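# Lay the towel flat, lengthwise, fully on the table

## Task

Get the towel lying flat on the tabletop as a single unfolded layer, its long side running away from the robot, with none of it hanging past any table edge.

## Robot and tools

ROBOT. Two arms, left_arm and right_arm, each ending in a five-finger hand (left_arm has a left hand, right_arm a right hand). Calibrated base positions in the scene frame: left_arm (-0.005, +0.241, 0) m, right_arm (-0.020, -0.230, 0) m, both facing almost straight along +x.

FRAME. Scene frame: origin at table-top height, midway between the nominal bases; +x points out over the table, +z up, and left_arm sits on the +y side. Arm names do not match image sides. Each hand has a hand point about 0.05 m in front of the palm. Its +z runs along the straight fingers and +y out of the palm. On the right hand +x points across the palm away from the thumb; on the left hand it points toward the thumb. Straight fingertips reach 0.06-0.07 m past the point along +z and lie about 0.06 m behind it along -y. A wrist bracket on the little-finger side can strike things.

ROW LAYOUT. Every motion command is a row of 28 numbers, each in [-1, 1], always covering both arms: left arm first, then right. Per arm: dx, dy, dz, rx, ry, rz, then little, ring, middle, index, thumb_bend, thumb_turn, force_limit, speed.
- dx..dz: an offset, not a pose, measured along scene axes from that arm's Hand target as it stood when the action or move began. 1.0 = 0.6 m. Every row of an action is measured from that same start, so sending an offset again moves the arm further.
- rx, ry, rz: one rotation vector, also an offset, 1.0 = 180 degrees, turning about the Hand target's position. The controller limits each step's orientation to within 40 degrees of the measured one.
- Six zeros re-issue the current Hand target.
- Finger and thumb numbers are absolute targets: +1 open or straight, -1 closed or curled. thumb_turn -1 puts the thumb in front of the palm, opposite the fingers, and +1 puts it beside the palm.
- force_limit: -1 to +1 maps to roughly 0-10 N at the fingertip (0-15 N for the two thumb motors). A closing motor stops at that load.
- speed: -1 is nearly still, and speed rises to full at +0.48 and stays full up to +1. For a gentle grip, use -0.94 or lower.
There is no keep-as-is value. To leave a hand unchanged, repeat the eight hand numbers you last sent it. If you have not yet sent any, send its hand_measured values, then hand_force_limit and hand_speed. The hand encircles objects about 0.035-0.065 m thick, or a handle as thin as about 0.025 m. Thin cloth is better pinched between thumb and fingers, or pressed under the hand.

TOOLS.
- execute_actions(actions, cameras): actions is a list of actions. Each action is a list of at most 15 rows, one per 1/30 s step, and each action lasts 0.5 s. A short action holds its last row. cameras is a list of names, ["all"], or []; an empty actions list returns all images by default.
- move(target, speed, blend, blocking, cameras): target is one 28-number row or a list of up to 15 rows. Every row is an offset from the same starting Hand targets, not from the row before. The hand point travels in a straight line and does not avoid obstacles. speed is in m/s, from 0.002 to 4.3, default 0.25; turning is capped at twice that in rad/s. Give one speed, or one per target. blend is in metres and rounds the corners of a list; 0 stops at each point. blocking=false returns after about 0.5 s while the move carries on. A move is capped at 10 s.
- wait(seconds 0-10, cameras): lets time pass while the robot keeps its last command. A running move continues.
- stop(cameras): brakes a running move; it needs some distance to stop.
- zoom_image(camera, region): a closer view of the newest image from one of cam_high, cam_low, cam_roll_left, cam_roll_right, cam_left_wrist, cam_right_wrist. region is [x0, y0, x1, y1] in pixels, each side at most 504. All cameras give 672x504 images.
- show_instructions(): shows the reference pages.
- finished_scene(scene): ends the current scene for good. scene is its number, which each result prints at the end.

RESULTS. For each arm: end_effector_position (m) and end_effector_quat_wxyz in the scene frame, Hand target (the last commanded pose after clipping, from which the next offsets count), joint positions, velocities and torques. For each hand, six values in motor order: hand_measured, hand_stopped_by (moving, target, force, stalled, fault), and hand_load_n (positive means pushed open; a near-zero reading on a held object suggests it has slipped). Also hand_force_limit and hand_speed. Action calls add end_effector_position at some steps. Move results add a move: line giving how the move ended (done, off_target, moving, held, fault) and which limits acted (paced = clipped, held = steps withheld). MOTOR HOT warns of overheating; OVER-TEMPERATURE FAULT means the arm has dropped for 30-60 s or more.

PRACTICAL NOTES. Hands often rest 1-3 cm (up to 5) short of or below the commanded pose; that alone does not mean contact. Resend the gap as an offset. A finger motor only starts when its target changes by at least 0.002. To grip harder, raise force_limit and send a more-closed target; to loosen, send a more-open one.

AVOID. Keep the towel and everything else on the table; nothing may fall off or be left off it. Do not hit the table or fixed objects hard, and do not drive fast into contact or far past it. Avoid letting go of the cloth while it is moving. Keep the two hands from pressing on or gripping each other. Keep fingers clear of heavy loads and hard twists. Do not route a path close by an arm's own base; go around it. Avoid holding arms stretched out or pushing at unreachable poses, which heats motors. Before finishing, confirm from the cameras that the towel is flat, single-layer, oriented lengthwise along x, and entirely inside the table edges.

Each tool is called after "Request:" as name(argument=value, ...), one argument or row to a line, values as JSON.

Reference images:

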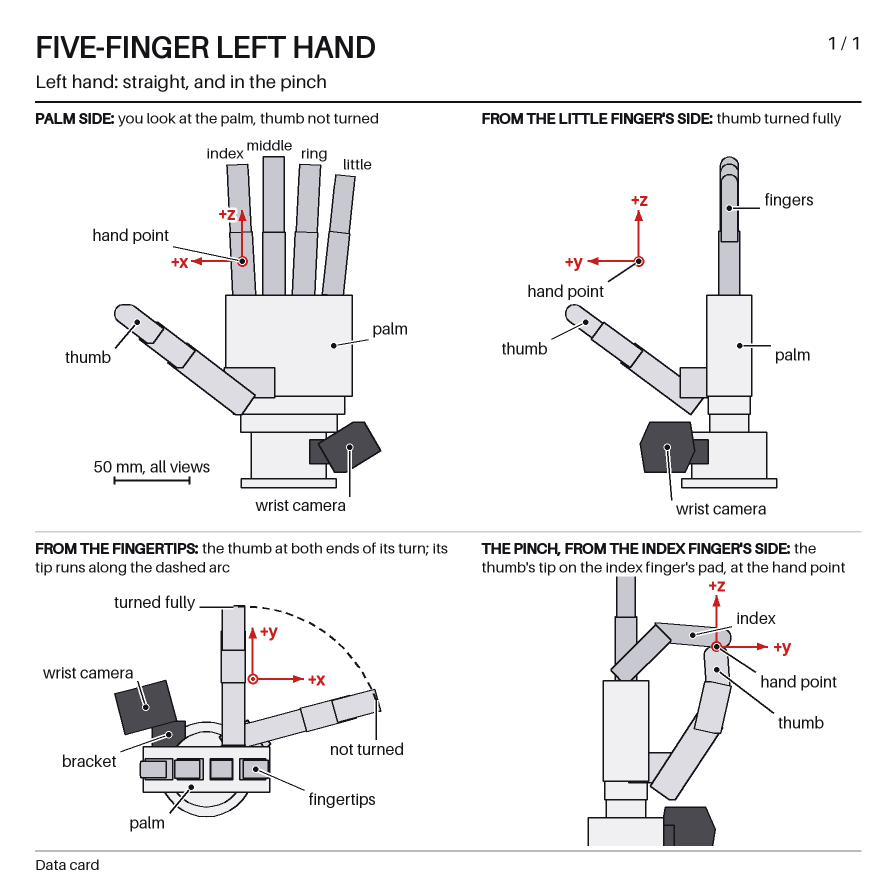

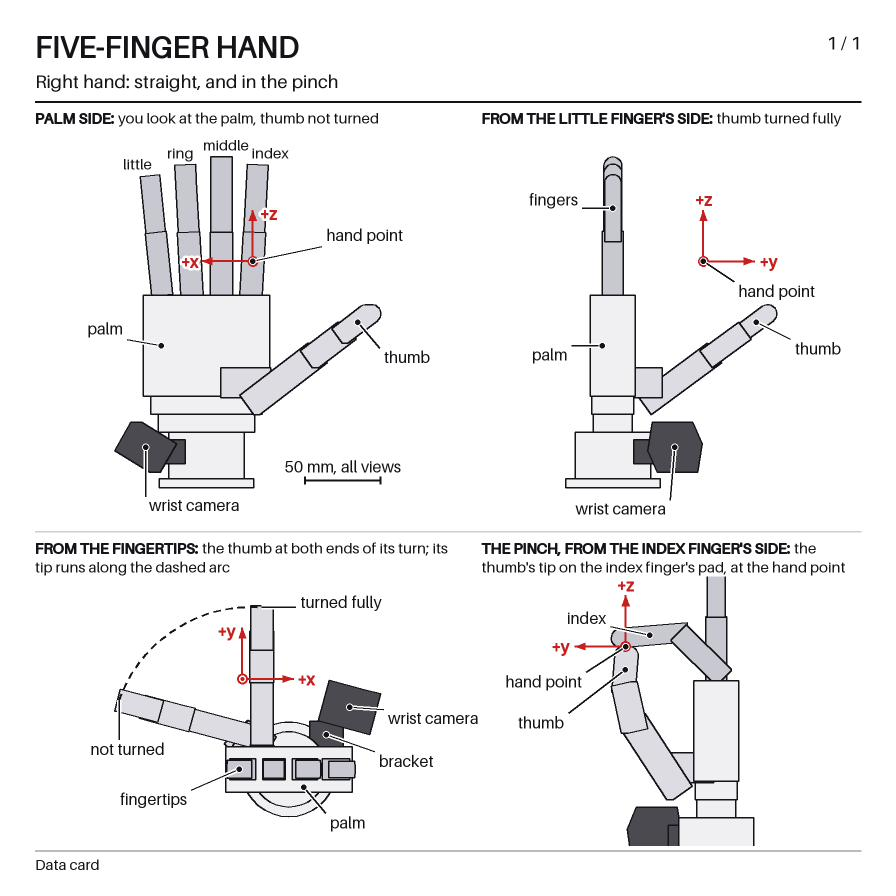

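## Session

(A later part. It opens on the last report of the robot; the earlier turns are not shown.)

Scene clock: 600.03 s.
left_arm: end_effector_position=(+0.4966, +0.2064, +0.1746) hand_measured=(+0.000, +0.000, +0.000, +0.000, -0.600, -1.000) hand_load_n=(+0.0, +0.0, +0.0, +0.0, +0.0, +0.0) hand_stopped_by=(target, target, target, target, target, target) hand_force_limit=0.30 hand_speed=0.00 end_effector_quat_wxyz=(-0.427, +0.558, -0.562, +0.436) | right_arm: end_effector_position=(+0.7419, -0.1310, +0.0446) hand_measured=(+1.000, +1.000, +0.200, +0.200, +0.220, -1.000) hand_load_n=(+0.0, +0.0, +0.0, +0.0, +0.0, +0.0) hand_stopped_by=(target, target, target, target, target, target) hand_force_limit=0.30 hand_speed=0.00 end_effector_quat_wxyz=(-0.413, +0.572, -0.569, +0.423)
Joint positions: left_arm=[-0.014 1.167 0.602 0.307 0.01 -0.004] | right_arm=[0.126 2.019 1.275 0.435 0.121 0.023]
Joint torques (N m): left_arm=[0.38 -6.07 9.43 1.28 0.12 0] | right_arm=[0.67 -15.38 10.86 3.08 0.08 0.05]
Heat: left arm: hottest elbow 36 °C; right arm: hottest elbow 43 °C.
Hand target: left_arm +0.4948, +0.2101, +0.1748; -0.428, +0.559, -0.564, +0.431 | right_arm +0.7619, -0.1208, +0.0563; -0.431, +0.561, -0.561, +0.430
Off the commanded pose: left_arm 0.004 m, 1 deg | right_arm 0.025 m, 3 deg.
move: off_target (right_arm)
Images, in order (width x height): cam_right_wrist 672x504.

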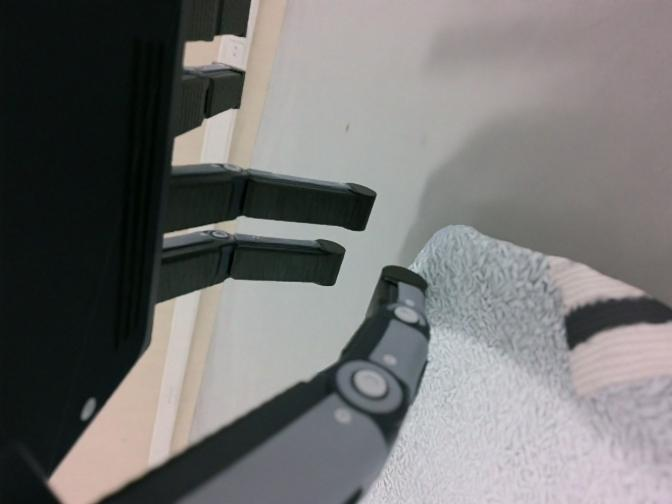

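Request:
move(
  target=[0,0,0,0,0,0,0,0,0,0,-0.6,-1,0.3,0, -0.003,0.005,-0.085,0,0,0,1,1,0.2,0.2,0.22,-1,0.3,0],
  speed=0.06,
  cameras=["cam_right_wrist","cam_roll_right"],
)

Scene clock: 606.27 s.
left_arm: end_effector_position=(+0.4966, +0.2064, +0.1746) hand_measured=(+0.000, +0.000, +0.000, +0.000, -0.600, -1.000) hand_load_n=(+0.0, +0.0, +0.0, +0.0, +0.0, +0.0) hand_stopped_by=(target, target, target, target, target, target) hand_force_limit=0.30 hand_speed=0.00 end_effector_quat_wxyz=(-0.427, +0.558, -0.562, +0.436) | right_arm: end_effector_position=(+0.7515, -0.1284, +0.0273) hand_measured=(+1.000, +1.000, +0.200, +0.200, +0.220, -1.000) hand_load_n=(+0.0, +0.0, +0.0, +0.0, -1.0, -0.5) hand_stopped_by=(target, target, target, target, target, target) hand_force_limit=0.30 hand_speed=0.00 end_effector_quat_wxyz=(-0.430, +0.558, -0.559, +0.437)
Joint positions: left_arm=[-0.014 1.167 0.602 0.307 0.01 -0.004] | right_arm=[0.129 2.081 1.275 0.554 0.127 0.026]
Joint torques (N m): left_arm=[0.44 -6.12 9.46 1.26 0.11 0] | right_arm=[0.85 -13.57 9.32 2.56 0.07 0.04]
Heat: left arm: hottest elbow 36 °C; right arm: hottest elbow 43 °C.
Hand target: left_arm +0.4948, +0.2101, +0.1748; -0.428, +0.559, -0.564, +0.431 | right_arm +0.7601, -0.1178, +0.0054; -0.431, +0.561, -0.561, +0.430
Off the commanded pose: left_arm 0.004 m, 1 deg | right_arm 0.026 m, 1 deg.
move: off_target (right_arm)
Images, in order (width x height): cam_roll_right 672x504, cam_right_wrist 672x504.

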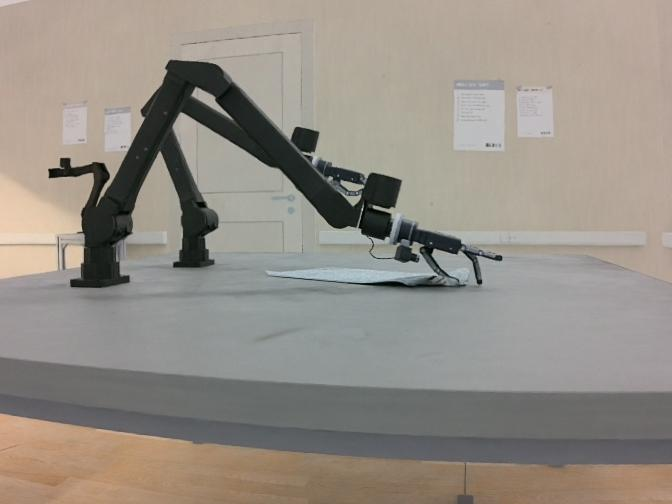

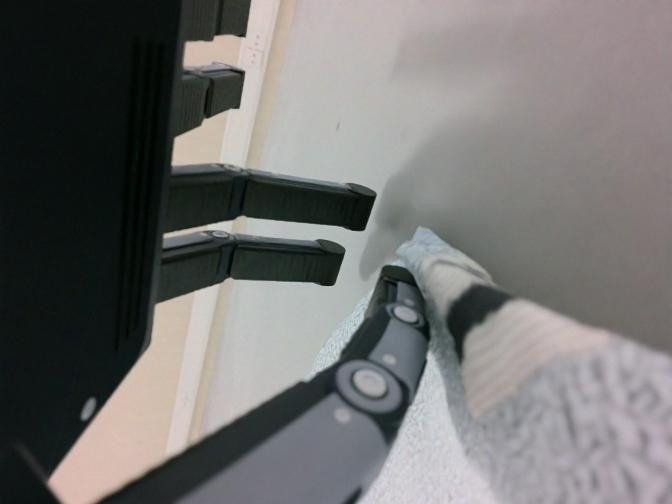

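Request:
move(
  target=[0,0,0,0,0,0,0,0,0,0,-0.6,-1,0.3,0, 0,0,-0.008,0,0,0,1,1,-0.5,-0.5,0.22,-1,0.2,-0.5],
  speed=0.05,
  cameras=["cam_right_wrist"],
)

Scene clock: 610.63 s.
left_arm: end_effector_position=(+0.4966, +0.2064, +0.1746) hand_measured=(+0.000, +0.000, +0.000, +0.000, -0.600, -1.000) hand_load_n=(+0.0, +0.0, +0.0, +0.0, +0.0, -0.5) hand_stopped_by=(target, target, target, target, target, target) hand_force_limit=0.30 hand_speed=0.00 end_effector_quat_wxyz=(-0.427, +0.558, -0.562, +0.436) | right_arm: end_effector_position=(+0.7532, -0.1282, +0.0282) hand_measured=(+1.000, +1.000, -0.248, -0.286, +0.222, -1.000) hand_load_n=(+0.0, -0.5, +11.0, +11.5, +7.0, -1.0) hand_stopped_by=(target, target, force, force, target, target) hand_force_limit=0.20 hand_speed=-0.50 end_effector_quat_wxyz=(-0.434, +0.555, -0.558, +0.440)
Joint positions: left_arm=[-0.014 1.167 0.602 0.307 0.01 -0.004] | right_arm=[0.129 2.085 1.277 0.566 0.127 0.028]
Joint torques (N m): left_arm=[0.44 -6.12 9.44 1.28 0.12 0] | right_arm=[0.79 -13.45 9.06 2.37 0.05 0.02]
Heat: left arm: hottest elbow 36 °C; right arm: hottest elbow 42 °C.
Hand target: left_arm +0.4948, +0.2101, +0.1748; -0.428, +0.559, -0.564, +0.431 | right_arm +0.7599, -0.1179, +0.0002; -0.431, +0.561, -0.561, +0.430
Off the commanded pose: left_arm 0.004 m, 1 deg | right_arm 0.030 m, 1 deg.
move: off_target (right_arm)
Images, in order (width x height): cam_right_wrist 672x504.

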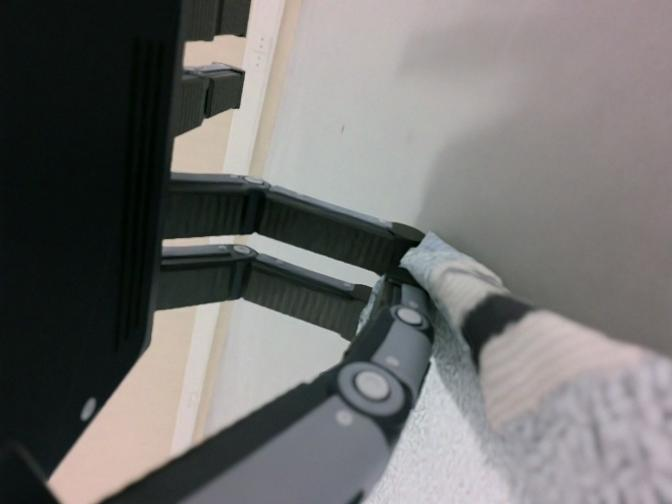

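Thumb load is 7 N, so there's something between. Lift.

Request:
move(
  target=[0,0,0,0,0,0,0,0,0,0,-0.6,-1,0.3,0, 0,0,0,0,0,0,1,1,-0.55,-0.55,0.22,-1,0.5,-0.5],
  speed=0.05,
)

Request:
move(
  target=[0,0,0,0,0,0,0,0,0,0,-0.6,-1,0.3,0, 0,0,0.15,0,0,0,1,1,-0.55,-0.55,0.22,-1,0.5,-0.5],
  speed=0.05,
  cameras=["cam_right_wrist","cam_roll_right","cam_high"],
)

Scene clock: 615.93 s.
left_arm: end_effector_position=(+0.4966, +0.2064, +0.1746) hand_measured=(+0.000, +0.000, +0.000, +0.000, -0.600, -1.000) hand_load_n=(+0.0, +0.0, +0.0, +0.0, +0.0, +0.0) hand_stopped_by=(target, target, target, target, target, target) hand_force_limit=0.30 hand_speed=0.00 end_effector_quat_wxyz=(-0.427, +0.558, -0.562, +0.436) | right_arm: end_effector_position=(+0.7532, -0.1282, +0.0280) hand_measured=(+1.000, +1.000, -0.248, -0.286, +0.222, -1.000) hand_load_n=(+0.0, +0.0, +11.0, +11.0, +7.0, -1.5) hand_stopped_by=(target, target, force, force, target, target) hand_force_limit=0.50 hand_speed=-0.50 end_effector_quat_wxyz=(-0.434, +0.555, -0.558, +0.440)
Joint positions: left_arm=[-0.014 1.167 0.602 0.307 0.01 -0.004] | right_arm=[0.129 2.085 1.277 0.567 0.127 0.028]
Joint torques (N m): left_arm=[0.38 -6.18 9.44 1.25 0.12 0] | right_arm=[0.79 -13.33 9.07 2.4 0.05 0.02]
Heat: left arm: hottest elbow 36 °C; right arm: hottest elbow 42 °C.
Hand target: left_arm +0.4948, +0.2101, +0.1748; -0.428, +0.559, -0.564, +0.431 | right_arm +0.7600, -0.1178, +0.0003; -0.431, +0.561, -0.561, +0.430
Off the commanded pose: left_arm 0.004 m, 1 deg | right_arm 0.030 m, 1 deg.
move: off_target (right_arm)

Scene clock: 618.27 s.
left_arm: end_effector_position=(+0.4966, +0.2064, +0.1746) hand_measured=(+0.000, +0.000, +0.000, +0.000, -0.600, -1.000) hand_load_n=(+0.0, +0.5, +0.0, +0.0, +0.5, +0.0) hand_stopped_by=(target, target, target, target, target, target) hand_force_limit=0.30 hand_speed=0.00 end_effector_quat_wxyz=(-0.427, +0.558, -0.562, +0.436) | right_arm: end_effector_position=(+0.7413, -0.1297, +0.0533) hand_measured=(+1.000, +1.000, -0.248, -0.286, +0.222, -1.000) hand_load_n=(+0.0, +0.0, +10.5, +10.5, +8.0, -1.5) hand_stopped_by=(target, target, force, force, target, target) hand_force_limit=0.50 hand_speed=-0.50 end_effector_quat_wxyz=(-0.409, +0.573, -0.572, +0.421)
Joint positions: left_arm=[-0.014 1.167 0.602 0.307 0.01 -0.004] | right_arm=[0.129 2.002 1.283 0.4 0.127 0.028]
Joint torques (N m): left_arm=[0.44 -6.12 9.46 1.26 0.12 0] | right_arm=[0.79 -18.08 11.28 1.57 0.04 0.02]
Heat: left arm: hottest elbow 36 °C; right arm: hottest elbow 42 °C.
Hand target: left_arm +0.4948, +0.2101, +0.1748; -0.428, +0.559, -0.564, +0.431 | right_arm +0.7600, -0.1179, +0.0904; -0.431, +0.561, -0.561, +0.430
Off the commanded pose: left_arm 0.004 m, 1 deg | right_arm 0.043 m, 3 deg.
move: off_target (right_arm)
Images, in order (width x height): cam_high 672x504, cam_roll_right 672x504, cam_right_wrist 672x504.

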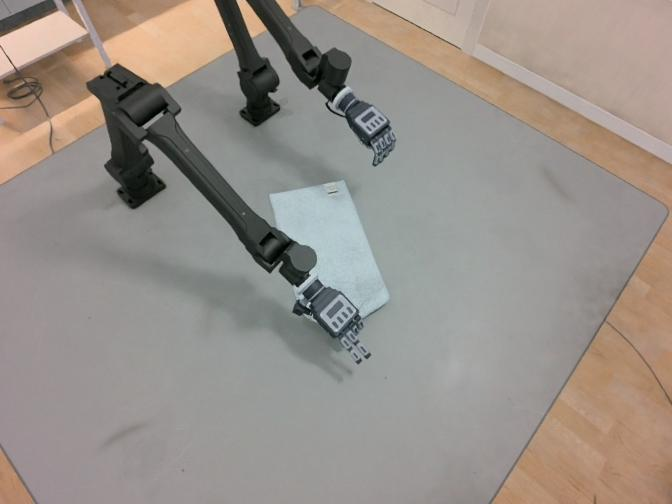

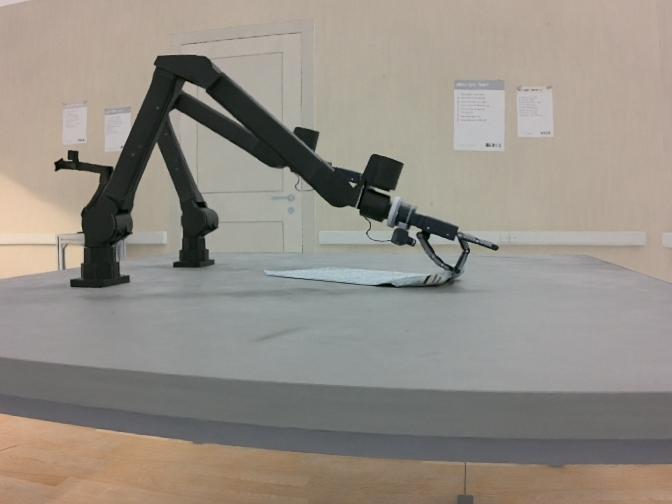

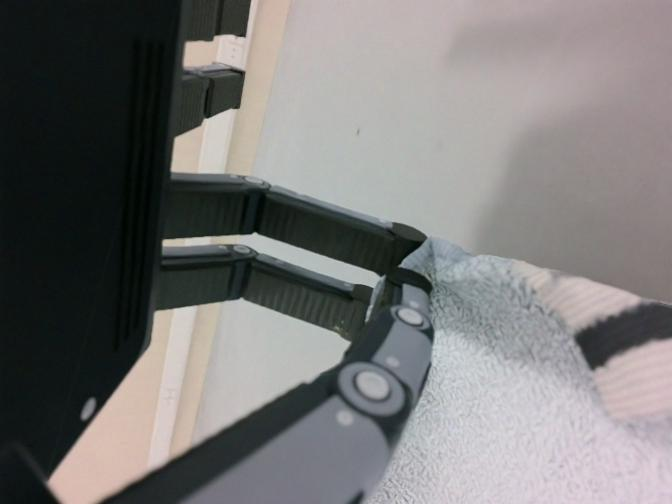

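Gripping. Continue lifting.

Request:
move(
  target=[0,0,0,0,0,0,0,0,0,0,-0.6,-1,0.3,0, 0,-0.02,0.13,0,0,0,1,1,-0.55,-0.55,0.22,-1,0.5,-0.5],
  speed=0.06,
  cameras=["cam_right_wrist","cam_roll_right","cam_high","cam_low"],
)

Scene clock: 623.67 s.
left_arm: end_effector_position=(+0.4966, +0.2064, +0.1746) hand_measured=(+0.000, +0.000, +0.000, +0.000, -0.600, -1.000) hand_load_n=(+0.0, +0.0, +0.0, +0.0, +0.0, +0.0) hand_stopped_by=(target, target, target, target, target, target) hand_force_limit=0.30 hand_speed=0.00 end_effector_quat_wxyz=(-0.427, +0.558, -0.562, +0.436) | right_arm: end_effector_position=(+0.7421, -0.1265, +0.1282) hand_measured=(+1.000, +1.000, -0.248, -0.286, +0.222, -1.000) hand_load_n=(+0.0, +0.0, +10.5, +10.5, +8.0, -1.5) hand_stopped_by=(target, target, force, force, target, target) hand_force_limit=0.50 hand_speed=-0.50 end_effector_quat_wxyz=(-0.413, +0.577, -0.569, +0.415)
Joint positions: left_arm=[-0.014 1.167 0.602 0.307 0.01 -0.004] | right_arm=[0.129 1.889 1.341 0.227 0.112 0.028]
Joint torques (N m): left_arm=[0.44 -6.12 9.46 1.28 0.11 0] | right_arm=[-0.56 -17.55 12.3 1.59 -0.06 -0.04]
Heat: left arm: hottest elbow 36 °C; right arm: hottest elbow 43 °C.
Hand target: left_arm +0.4948, +0.2101, +0.1748; -0.428, +0.559, -0.564, +0.431 | right_arm +0.7600, -0.1299, +0.1683; -0.431, +0.561, -0.562, +0.430
Off the commanded pose: left_arm 0.004 m, 1 deg | right_arm 0.044 m, 3 deg.
move: off_target (right_arm)
Images, in order (width x height): cam_high 672x504, cam_low 672x504, cam_roll_right 672x504, cam_right_wrist 672x504.

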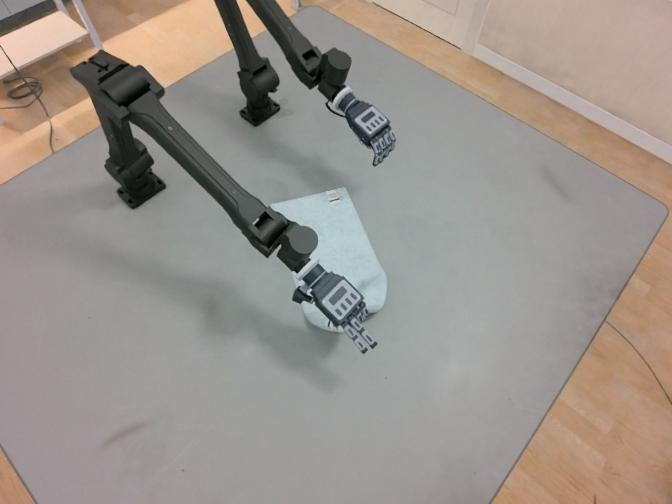

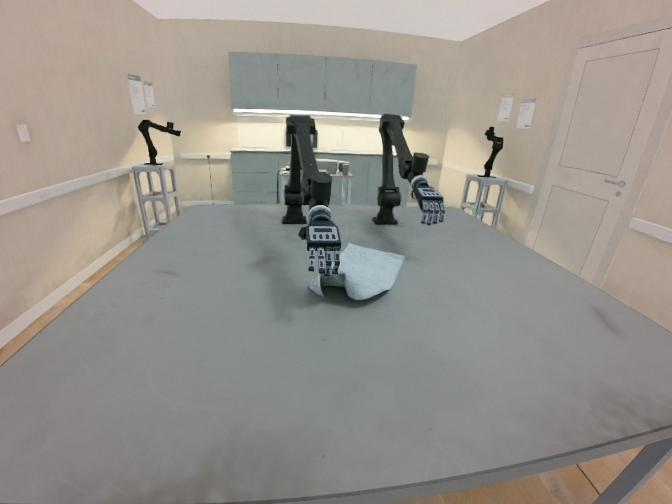

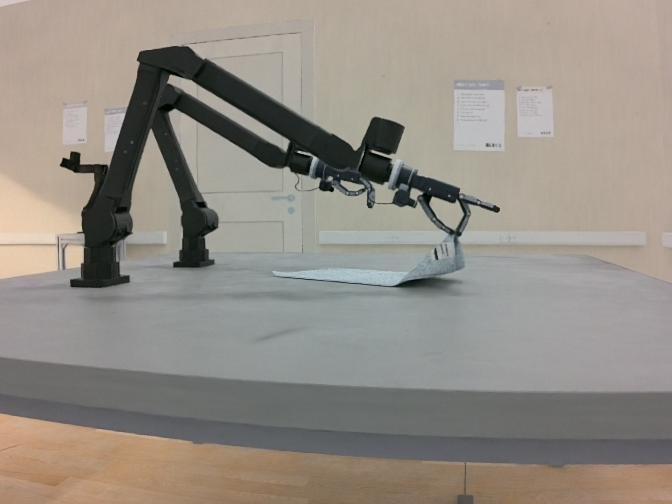

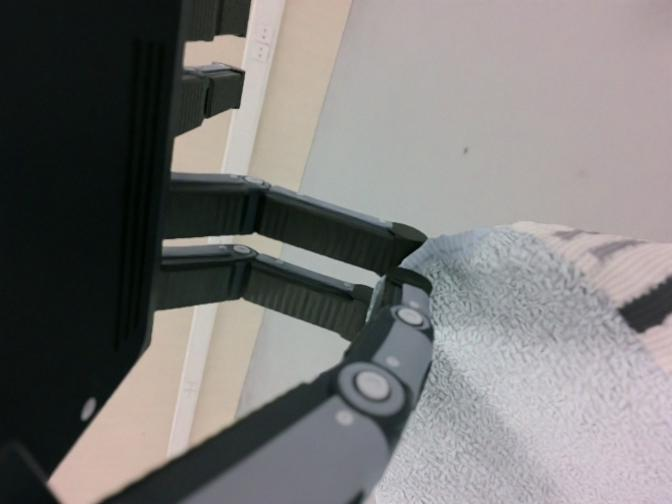

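Request:
move(
  target=[0,0,0,0,0,0,0,0,0,0,-0.6,-1,0.3,0, 0.02,-0.08,0.04,0,0,0,1,1,-0.55,-0.55,0.22,-1,0.5,-0.5],
  speed=0.08,
  cameras=["cam_right_wrist","cam_roll_right","cam_high","cam_low"],
)

Request:
zoom_image(
  camera="cam_low",
  region=[260, 200, 440, 330],
)

Scene clock: 634.17 s.
left_arm: end_effector_position=(+0.4966, +0.2064, +0.1746) hand_measured=(+0.000, +0.000, +0.000, +0.000, -0.600, -1.000) hand_load_n=(+0.0, +0.0, +0.0, +0.0, +0.0, +0.0) hand_stopped_by=(target, target, target, target, target, target) hand_force_limit=0.30 hand_speed=0.00 end_effector_quat_wxyz=(-0.427, +0.558, -0.562, +0.436) | right_arm: end_effector_position=(+0.7548, -0.1723, +0.1495) hand_measured=(+1.000, +1.000, -0.248, -0.286, +0.222, -1.000) hand_load_n=(+0.0, +0.0, +11.0, +10.5, +8.5, -1.5) hand_stopped_by=(target, target, force, force, target, target) hand_force_limit=0.50 hand_speed=-0.50 end_effector_quat_wxyz=(-0.416, +0.572, -0.576, +0.410)
Joint positions: left_arm=[-0.014 1.167 0.602 0.307 0.01 -0.004] | right_arm=[0.049 1.882 1.396 0.163 0.036 0.023]
Joint torques (N m): left_arm=[0.44 -6.07 9.44 1.26 0.12 0] | right_arm=[-0.56 -17.79 12.82 1.57 -0.08 -0.21]
Heat: left arm: hottest elbow 36 °C; right arm: hottest elbow 44 °C.
Hand target: left_arm +0.4948, +0.2101, +0.1748; -0.428, +0.559, -0.564, +0.431 | right_arm +0.7720, -0.1777, +0.1924; -0.431, +0.561, -0.561, +0.430
Off the commanded pose: left_arm 0.004 m, 1 deg | right_arm 0.046 m, 4 deg.
move: off_target (right_arm)
Images, in order (width x height): cam_high 672x504, cam_low 672x504, cam_roll_right 672x504, cam_right_wrist 672x504.

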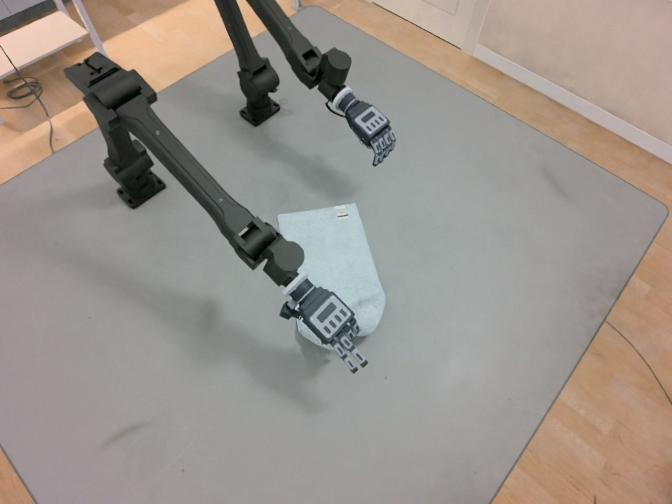

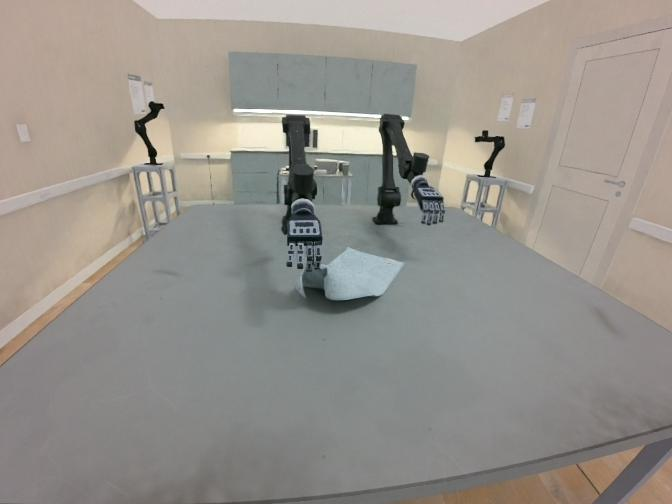

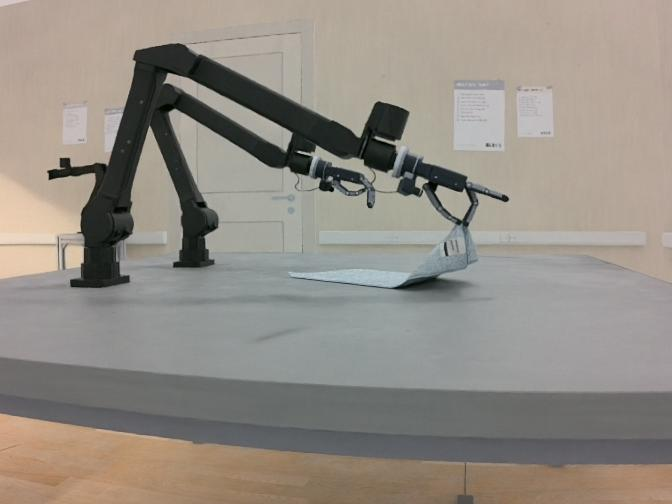

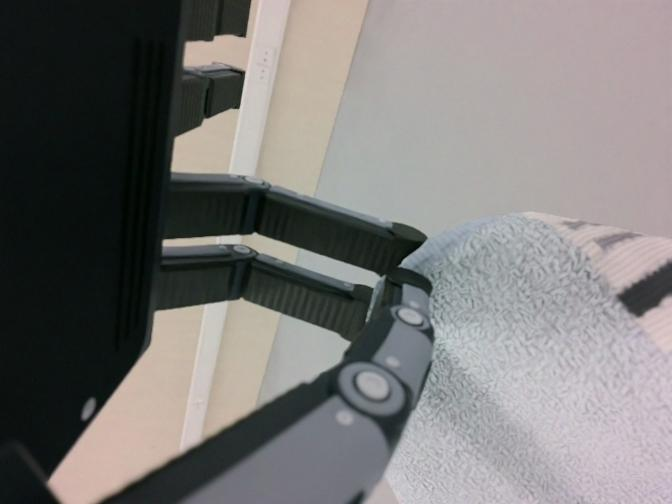

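Scaled by 2.800.

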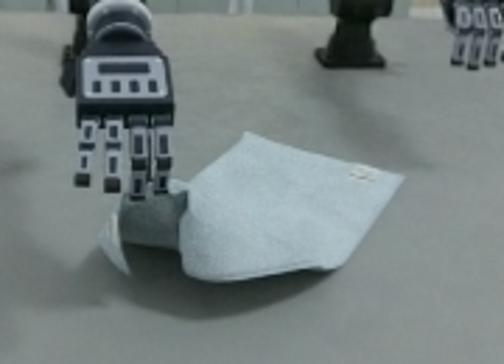

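Request:
zoom_image(
  camera="cam_roll_right",
  region=[380, 170, 520, 300],
)

Scaled by 3.600.

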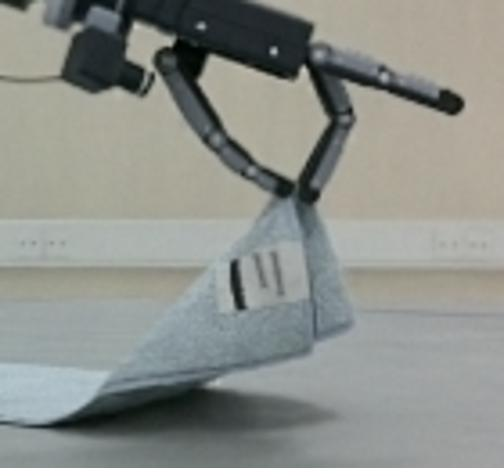

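Request:
move(
  target=[
    [0.01,-0.30,0,0,0,0,0,0,0,0,-0.6,-1,0.3,0, 0,0,0,0,0,0,1,1,-0.55,-0.55,0.22,-1,0.5,-0.5],
    [0.01,-0.30,-0.305,0,0,0,0,0,0,0,-0.6,-1,0.3,0, 0,0,0,0,0,0,1,1,-0.55,-0.55,0.22,-1,0.5,-0.5],
  ],
  speed=0.12,
  cameras=["cam_left_wrist","cam_high"],
)

Scene clock: 659.70 s.
left_arm: end_effector_position=(+0.5074, +0.0298, +0.0152) hand_measured=(+0.000, +0.000, +0.000, +0.000, -0.600, -1.000) hand_load_n=(+0.0, +0.0, -0.5, +0.0, +0.0, +0.0) hand_stopped_by=(target, target, target, target, target, target) hand_force_limit=0.30 hand_speed=0.00 end_effector_quat_wxyz=(-0.436, +0.555, -0.551, +0.445) | right_arm: end_effector_position=(+0.7548, -0.1724, +0.1494) hand_measured=(+1.000, +1.000, -0.248, -0.286, +0.222, -1.000) hand_load_n=(+0.0, +0.0, +11.0, +10.5, +8.0, -1.5) hand_stopped_by=(target, target, force, force, target, target) hand_force_limit=0.50 hand_speed=-0.50 end_effector_quat_wxyz=(-0.416, +0.572, -0.576, +0.410)
Joint positions: left_arm=[-0.497 1.769 0.592 0.924 -0.465 -0.13] | right_arm=[0.049 1.882 1.396 0.163 0.036 0.022]
Joint torques (N m): left_arm=[-0.56 -6.71 4.9 1.72 -0.06 -0.12] | right_arm=[-0.56 -17.79 12.81 1.61 -0.08 -0.2]
Heat: left arm: hottest elbow 36 °C; right arm: hottest elbow 47 °C.
Hand target: left_arm +0.5010, +0.0302, -0.0081; -0.428, +0.559, -0.564, +0.431 | right_arm +0.7720, -0.1778, +0.1924; -0.431, +0.561, -0.561, +0.430
Off the commanded pose: left_arm 0.024 m, 2 deg | right_arm 0.047 m, 4 deg.
move: off_target (left_arm, right_arm)
Images, in order (width x height): cam_high 672x504, cam_left_wrist 672x504.

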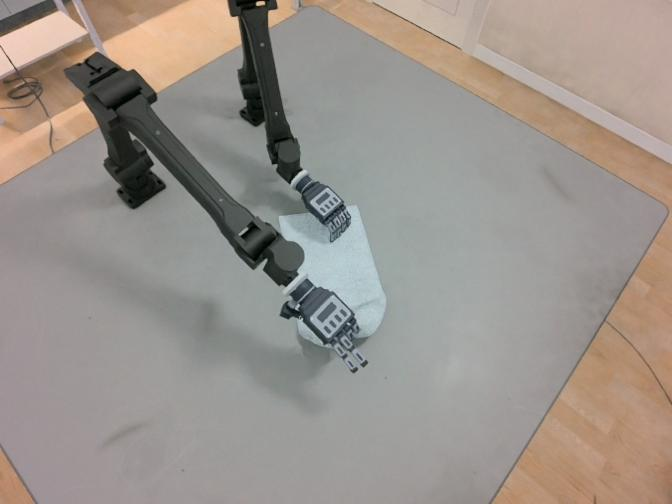

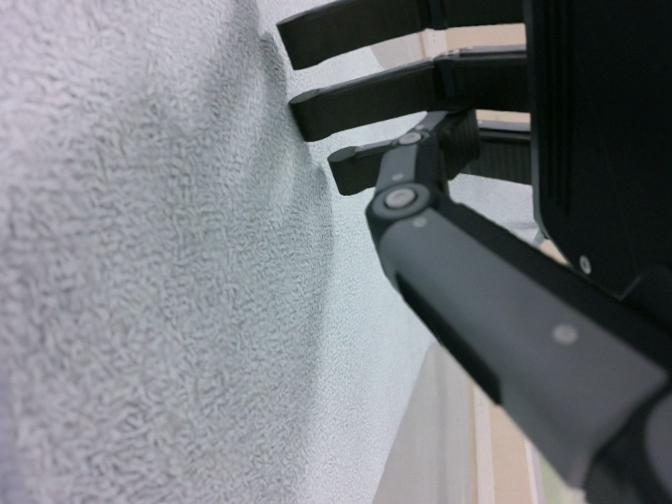

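Request:
move(
  target=[0,0,0,0,0,0,0,0,0,0,-0.6,-1,0.3,0, -0.015,-0.133,-0.037,0,0,0,1,1,-0.55,-0.55,0.22,-1,0.5,-0.5],
  speed=0.08,
  cameras=["cam_roll_right","cam_high","cam_low"],
)

Request:
zoom_image(
  camera="cam_roll_right",
  region=[340, 170, 520, 310],
)

Request:
zoom_image(
  camera="cam_low",
  region=[260, 200, 440, 330],
)

Scene clock: 667.70 s.
left_arm: end_effector_position=(+0.5075, +0.0292, +0.0152) hand_measured=(+0.000, +0.000, +0.000, +0.000, -0.600, -1.000) hand_load_n=(+0.0, +0.0, +2.0, +0.0, +0.0, +0.0) hand_stopped_by=(target, target, target, target, target, target) hand_force_limit=0.30 hand_speed=0.00 end_effector_quat_wxyz=(-0.435, +0.555, -0.550, +0.447) | right_arm: end_effector_position=(+0.7550, -0.2393, +0.1533) hand_measured=(+1.000, +1.000, -0.248, -0.286, +0.222, -1.000) hand_load_n=(+0.0, +0.0, +10.0, +10.5, +8.5, -0.5) hand_stopped_by=(target, target, force, force, target, target) hand_force_limit=0.50 hand_speed=-0.50 end_effector_quat_wxyz=(-0.428, +0.570, -0.572, +0.406)
Joint positions: left_arm=[-0.497 1.771 0.592 0.928 -0.463 -0.133] | right_arm=[-0.068 1.882 1.396 0.176 -0.095 -0.001]
Joint torques (N m): left_arm=[-0.62 -6.71 4.9 1.69 -0.11 -0.1] | right_arm=[-1.44 -16.91 9.31 3.43 0.1 -0.32]
Heat: left arm: hottest elbow 36 °C; right arm: hottest elbow 48 °C.
Hand target: left_arm +0.5010, +0.0302, -0.0081; -0.428, +0.559, -0.564, +0.431 | right_arm +0.7630, -0.2577, +0.1702; -0.431, +0.561, -0.562, +0.430
Off the commanded pose: left_arm 0.024 m, 3 deg | right_arm 0.026 m, 3 deg.
move: off_target (left_arm, right_arm)
Images, in order (width x height): cam_high 672x504, cam_low 672x504, cam_roll_right 672x504.

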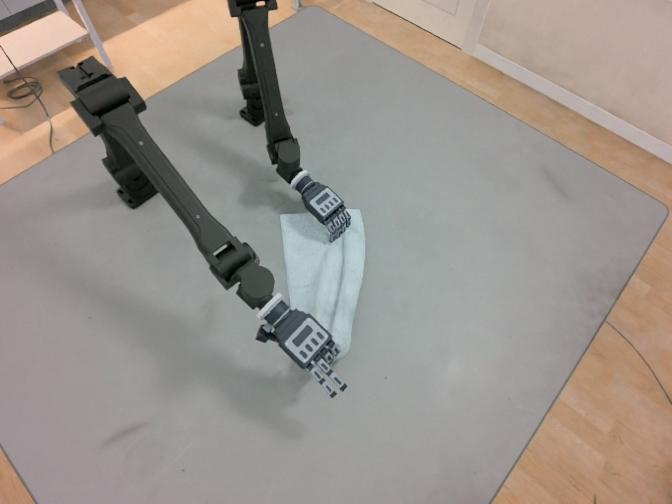

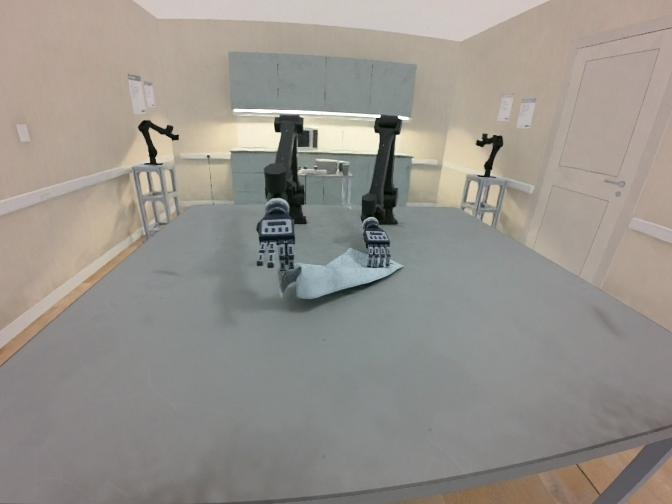

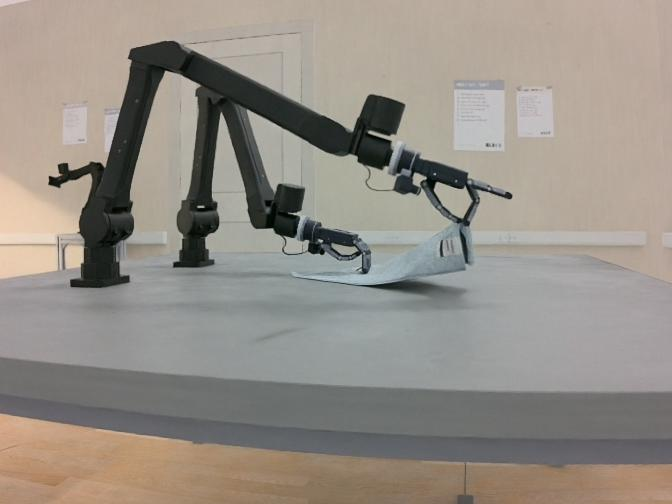

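Scaled by 2.800.

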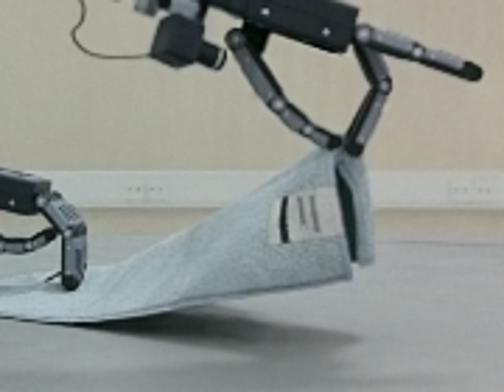

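Scaled by 2.800.

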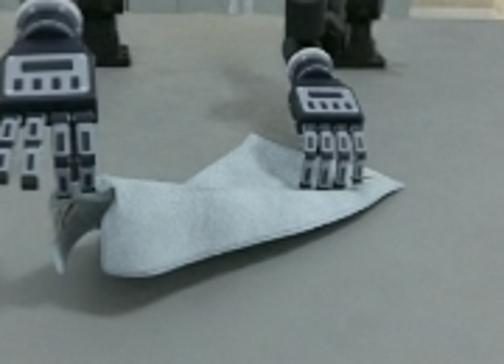

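Request:
move(
  target=[0,0,0,0,0,0,0,0,0,0,-0.6,-1,0.3,0, 0,0.02,-0.11,0,0,0,1,1,-0.55,-0.55,0.22,-1,0.5,-0.5],
  speed=0.08,
  cameras=["cam_roll_right","cam_high","cam_low"],
)

Request:
zoom_image(
  camera="cam_roll_right",
  region=[340, 170, 520, 310],
)

Request:
zoom_image(
  camera="cam_low",
  region=[260, 200, 440, 330],
)

Scene clock: 688.90 s.
left_arm: end_effector_position=(+0.5073, +0.0284, +0.0153) hand_measured=(+0.000, +0.000, +0.000, +0.000, -0.600, -1.000) hand_load_n=(+0.0, +0.0, +1.5, +0.0, +0.0, +0.0) hand_stopped_by=(target, target, target, target, target, target) hand_force_limit=0.30 hand_speed=0.00 end_effector_quat_wxyz=(-0.433, +0.556, -0.550, +0.448) | right_arm: end_effector_position=(+0.7613, -0.2431, +0.1176) hand_measured=(+1.000, +1.000, -0.248, -0.286, +0.222, -1.000) hand_load_n=(+0.0, +0.0, +10.0, +11.0, +8.0, -1.0) hand_stopped_by=(target, target, force, force, target, target) hand_force_limit=0.50 hand_speed=-0.50 end_effector_quat_wxyz=(-0.436, +0.557, -0.565, +0.425)
Joint positions: left_arm=[-0.497 1.771 0.592 0.928 -0.462 -0.135] | right_arm=[-0.068 1.943 1.35 0.331 -0.077 -0.001]
Joint torques (N m): left_arm=[-0.5 -6.77 4.92 1.7 -0.17 -0.07] | right_arm=[-0.09 -15.33 7.53 3.26 0.11 -0.26]
Heat: left arm: hottest elbow 35 °C; right arm: hottest elbow 46 °C.
Hand target: left_arm +0.5010, +0.0302, -0.0080; -0.428, +0.559, -0.564, +0.431 | right_arm +0.7630, -0.2457, +0.1042; -0.431, +0.561, -0.562, +0.430
Off the commanded pose: left_arm 0.024 m, 3 deg | right_arm 0.014 m, 1 deg.
move: off_target (left_arm, right_arm)
Images, in order (width x height): cam_high 672x504, cam_low 672x504, cam_roll_right 672x504.

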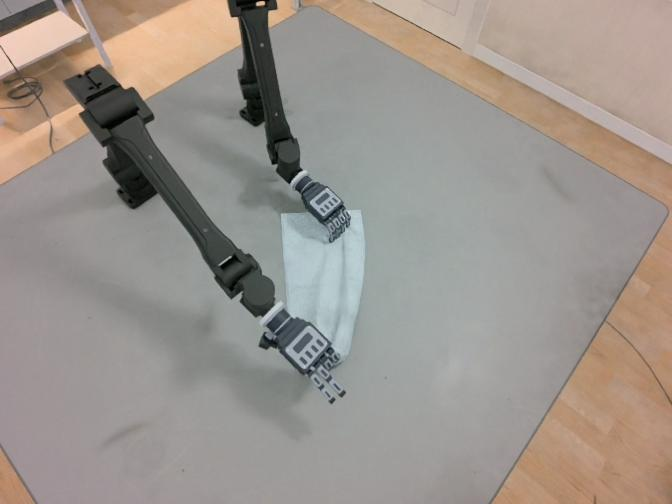

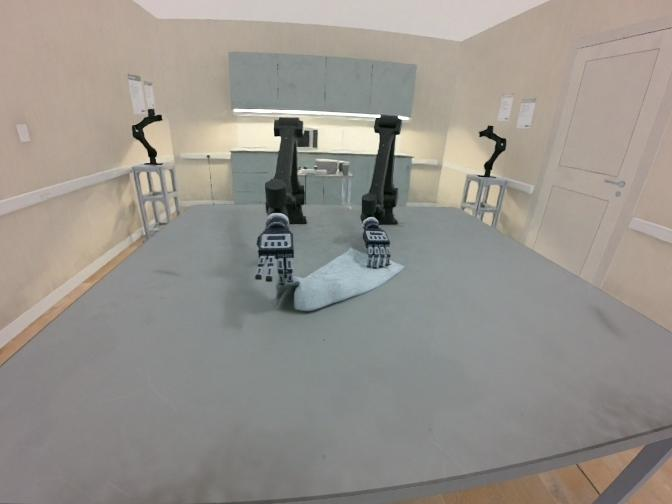

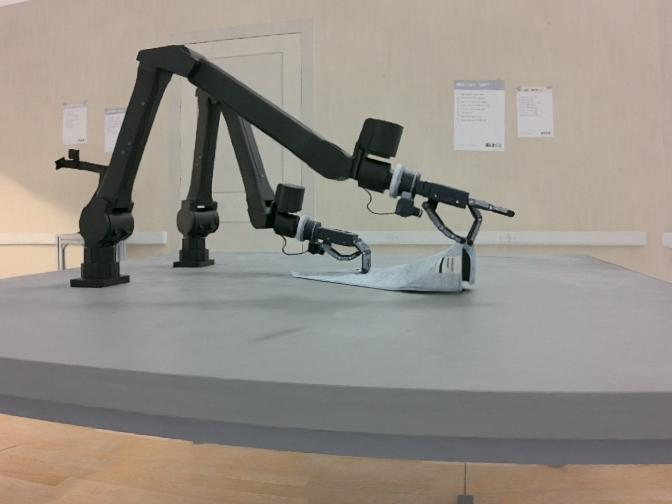

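Scaled by 2.800.

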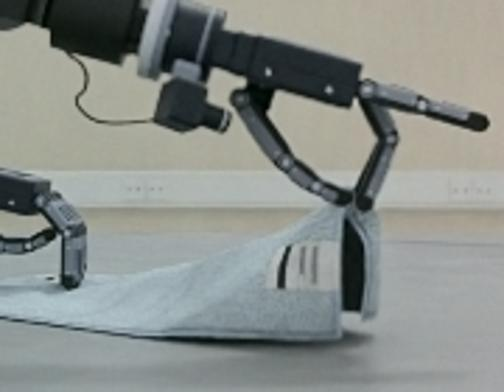

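Scaled by 2.800.

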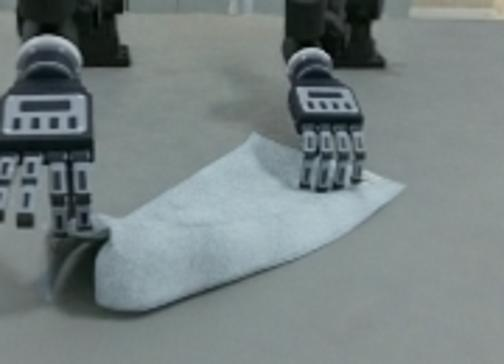

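Request:
move(
  target=[
    [0,0,0,0,0,0,0,0,0,0,-0.6,-1,0.3,0, 0,0,-0.06,0,0,0,1,1,-0.55,-0.55,0.22,-1,0.5,-0.5],
    [0,0,0,0,0,0,0,0,0,0,-0.6,-1,0.3,0, 0,0.05,-0.09,0,0,0,1,1,-0.55,-0.55,0.22,-1,0.5,-0.5],
  ],
  speed=0.06,
  cameras=["cam_roll_right","cam_high","cam_low"],
)

Request:
zoom_image(
  camera="cam_roll_right",
  region=[340, 170, 520, 310],
)

Request:
zoom_image(
  camera="cam_low",
  region=[260, 200, 440, 330],
)

Scene clock: 697.60 s.
left_arm: end_effector_position=(+0.5073, +0.0284, +0.0153) hand_measured=(+0.000, +0.000, +0.000, +0.000, -0.600, -1.000) hand_load_n=(+0.0, +0.0, +1.0, -0.5, +0.5, +0.0) hand_stopped_by=(target, target, target, target, target, target) hand_force_limit=0.30 hand_speed=0.00 end_effector_quat_wxyz=(-0.433, +0.556, -0.550, +0.448) | right_arm: end_effector_position=(+0.7651, -0.2243, +0.0727) hand_measured=(+1.000, +1.000, -0.248, -0.286, +0.222, -1.000) hand_load_n=(+0.0, +0.0, +10.5, +10.5, +8.0, -1.5) hand_stopped_by=(target, target, force, force, target, target) hand_force_limit=0.50 hand_speed=-0.50 end_effector_quat_wxyz=(-0.434, +0.553, -0.562, +0.436)
Joint positions: left_arm=[-0.497 1.771 0.592 0.928 -0.462 -0.135] | right_arm=[-0.031 2.02 1.32 0.455 -0.027 -0.002]
Joint torques (N m): left_arm=[-0.5 -6.77 4.9 1.72 -0.17 -0.08] | right_arm=[0.97 -15.21 6.64 3.06 0.02 -0.11]
Heat: left arm: hottest elbow 34 °C; right arm: hottest elbow 45 °C.
Hand target: left_arm +0.5010, +0.0302, -0.0080; -0.428, +0.559, -0.564, +0.431 | right_arm +0.7630, -0.2156, +0.0501; -0.431, +0.561, -0.561, +0.430
Off the commanded pose: left_arm 0.024 m, 3 deg | right_arm 0.024 m, 1 deg.
move: off_target (left_arm, right_arm)
Images, in order (width x height): cam_high 672x504, cam_low 672x504, cam_roll_right 672x504.

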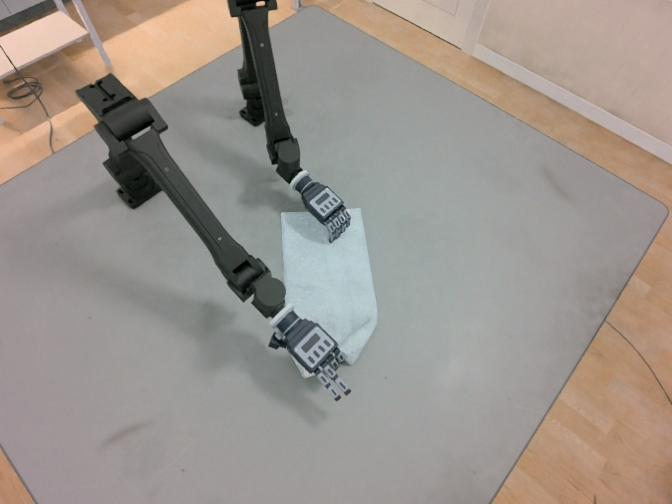

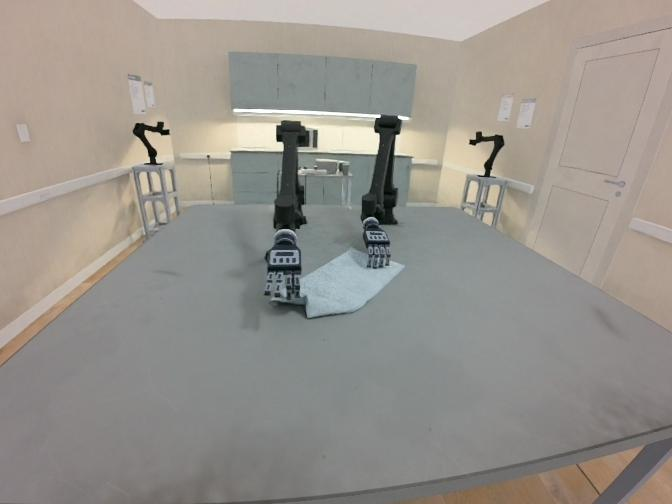

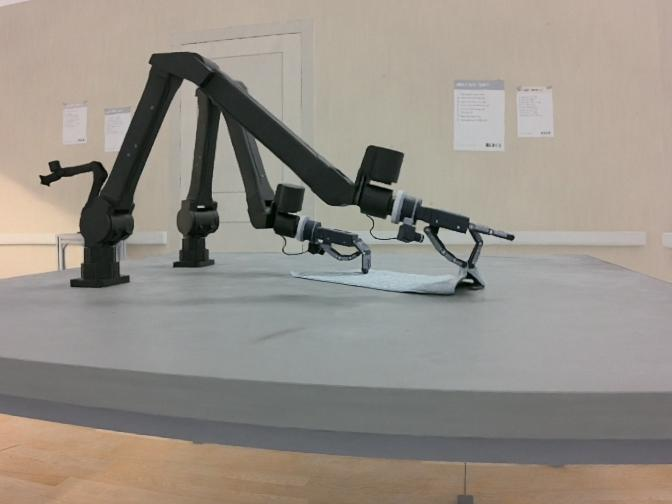

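Scaled by 2.800.

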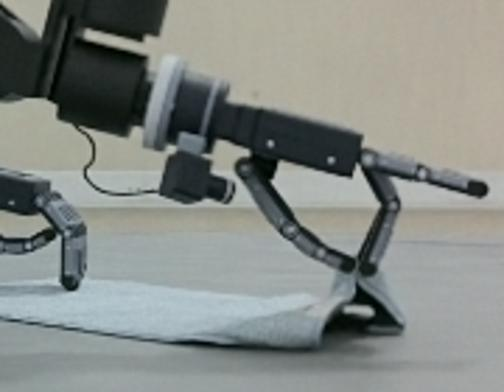

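Scaled by 2.800.

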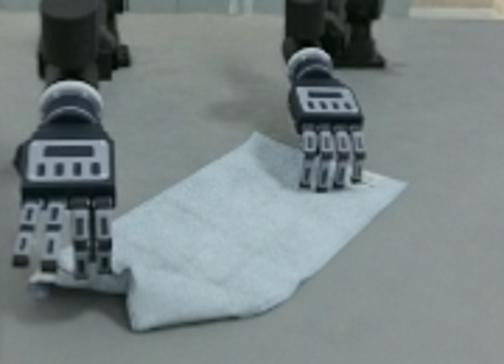

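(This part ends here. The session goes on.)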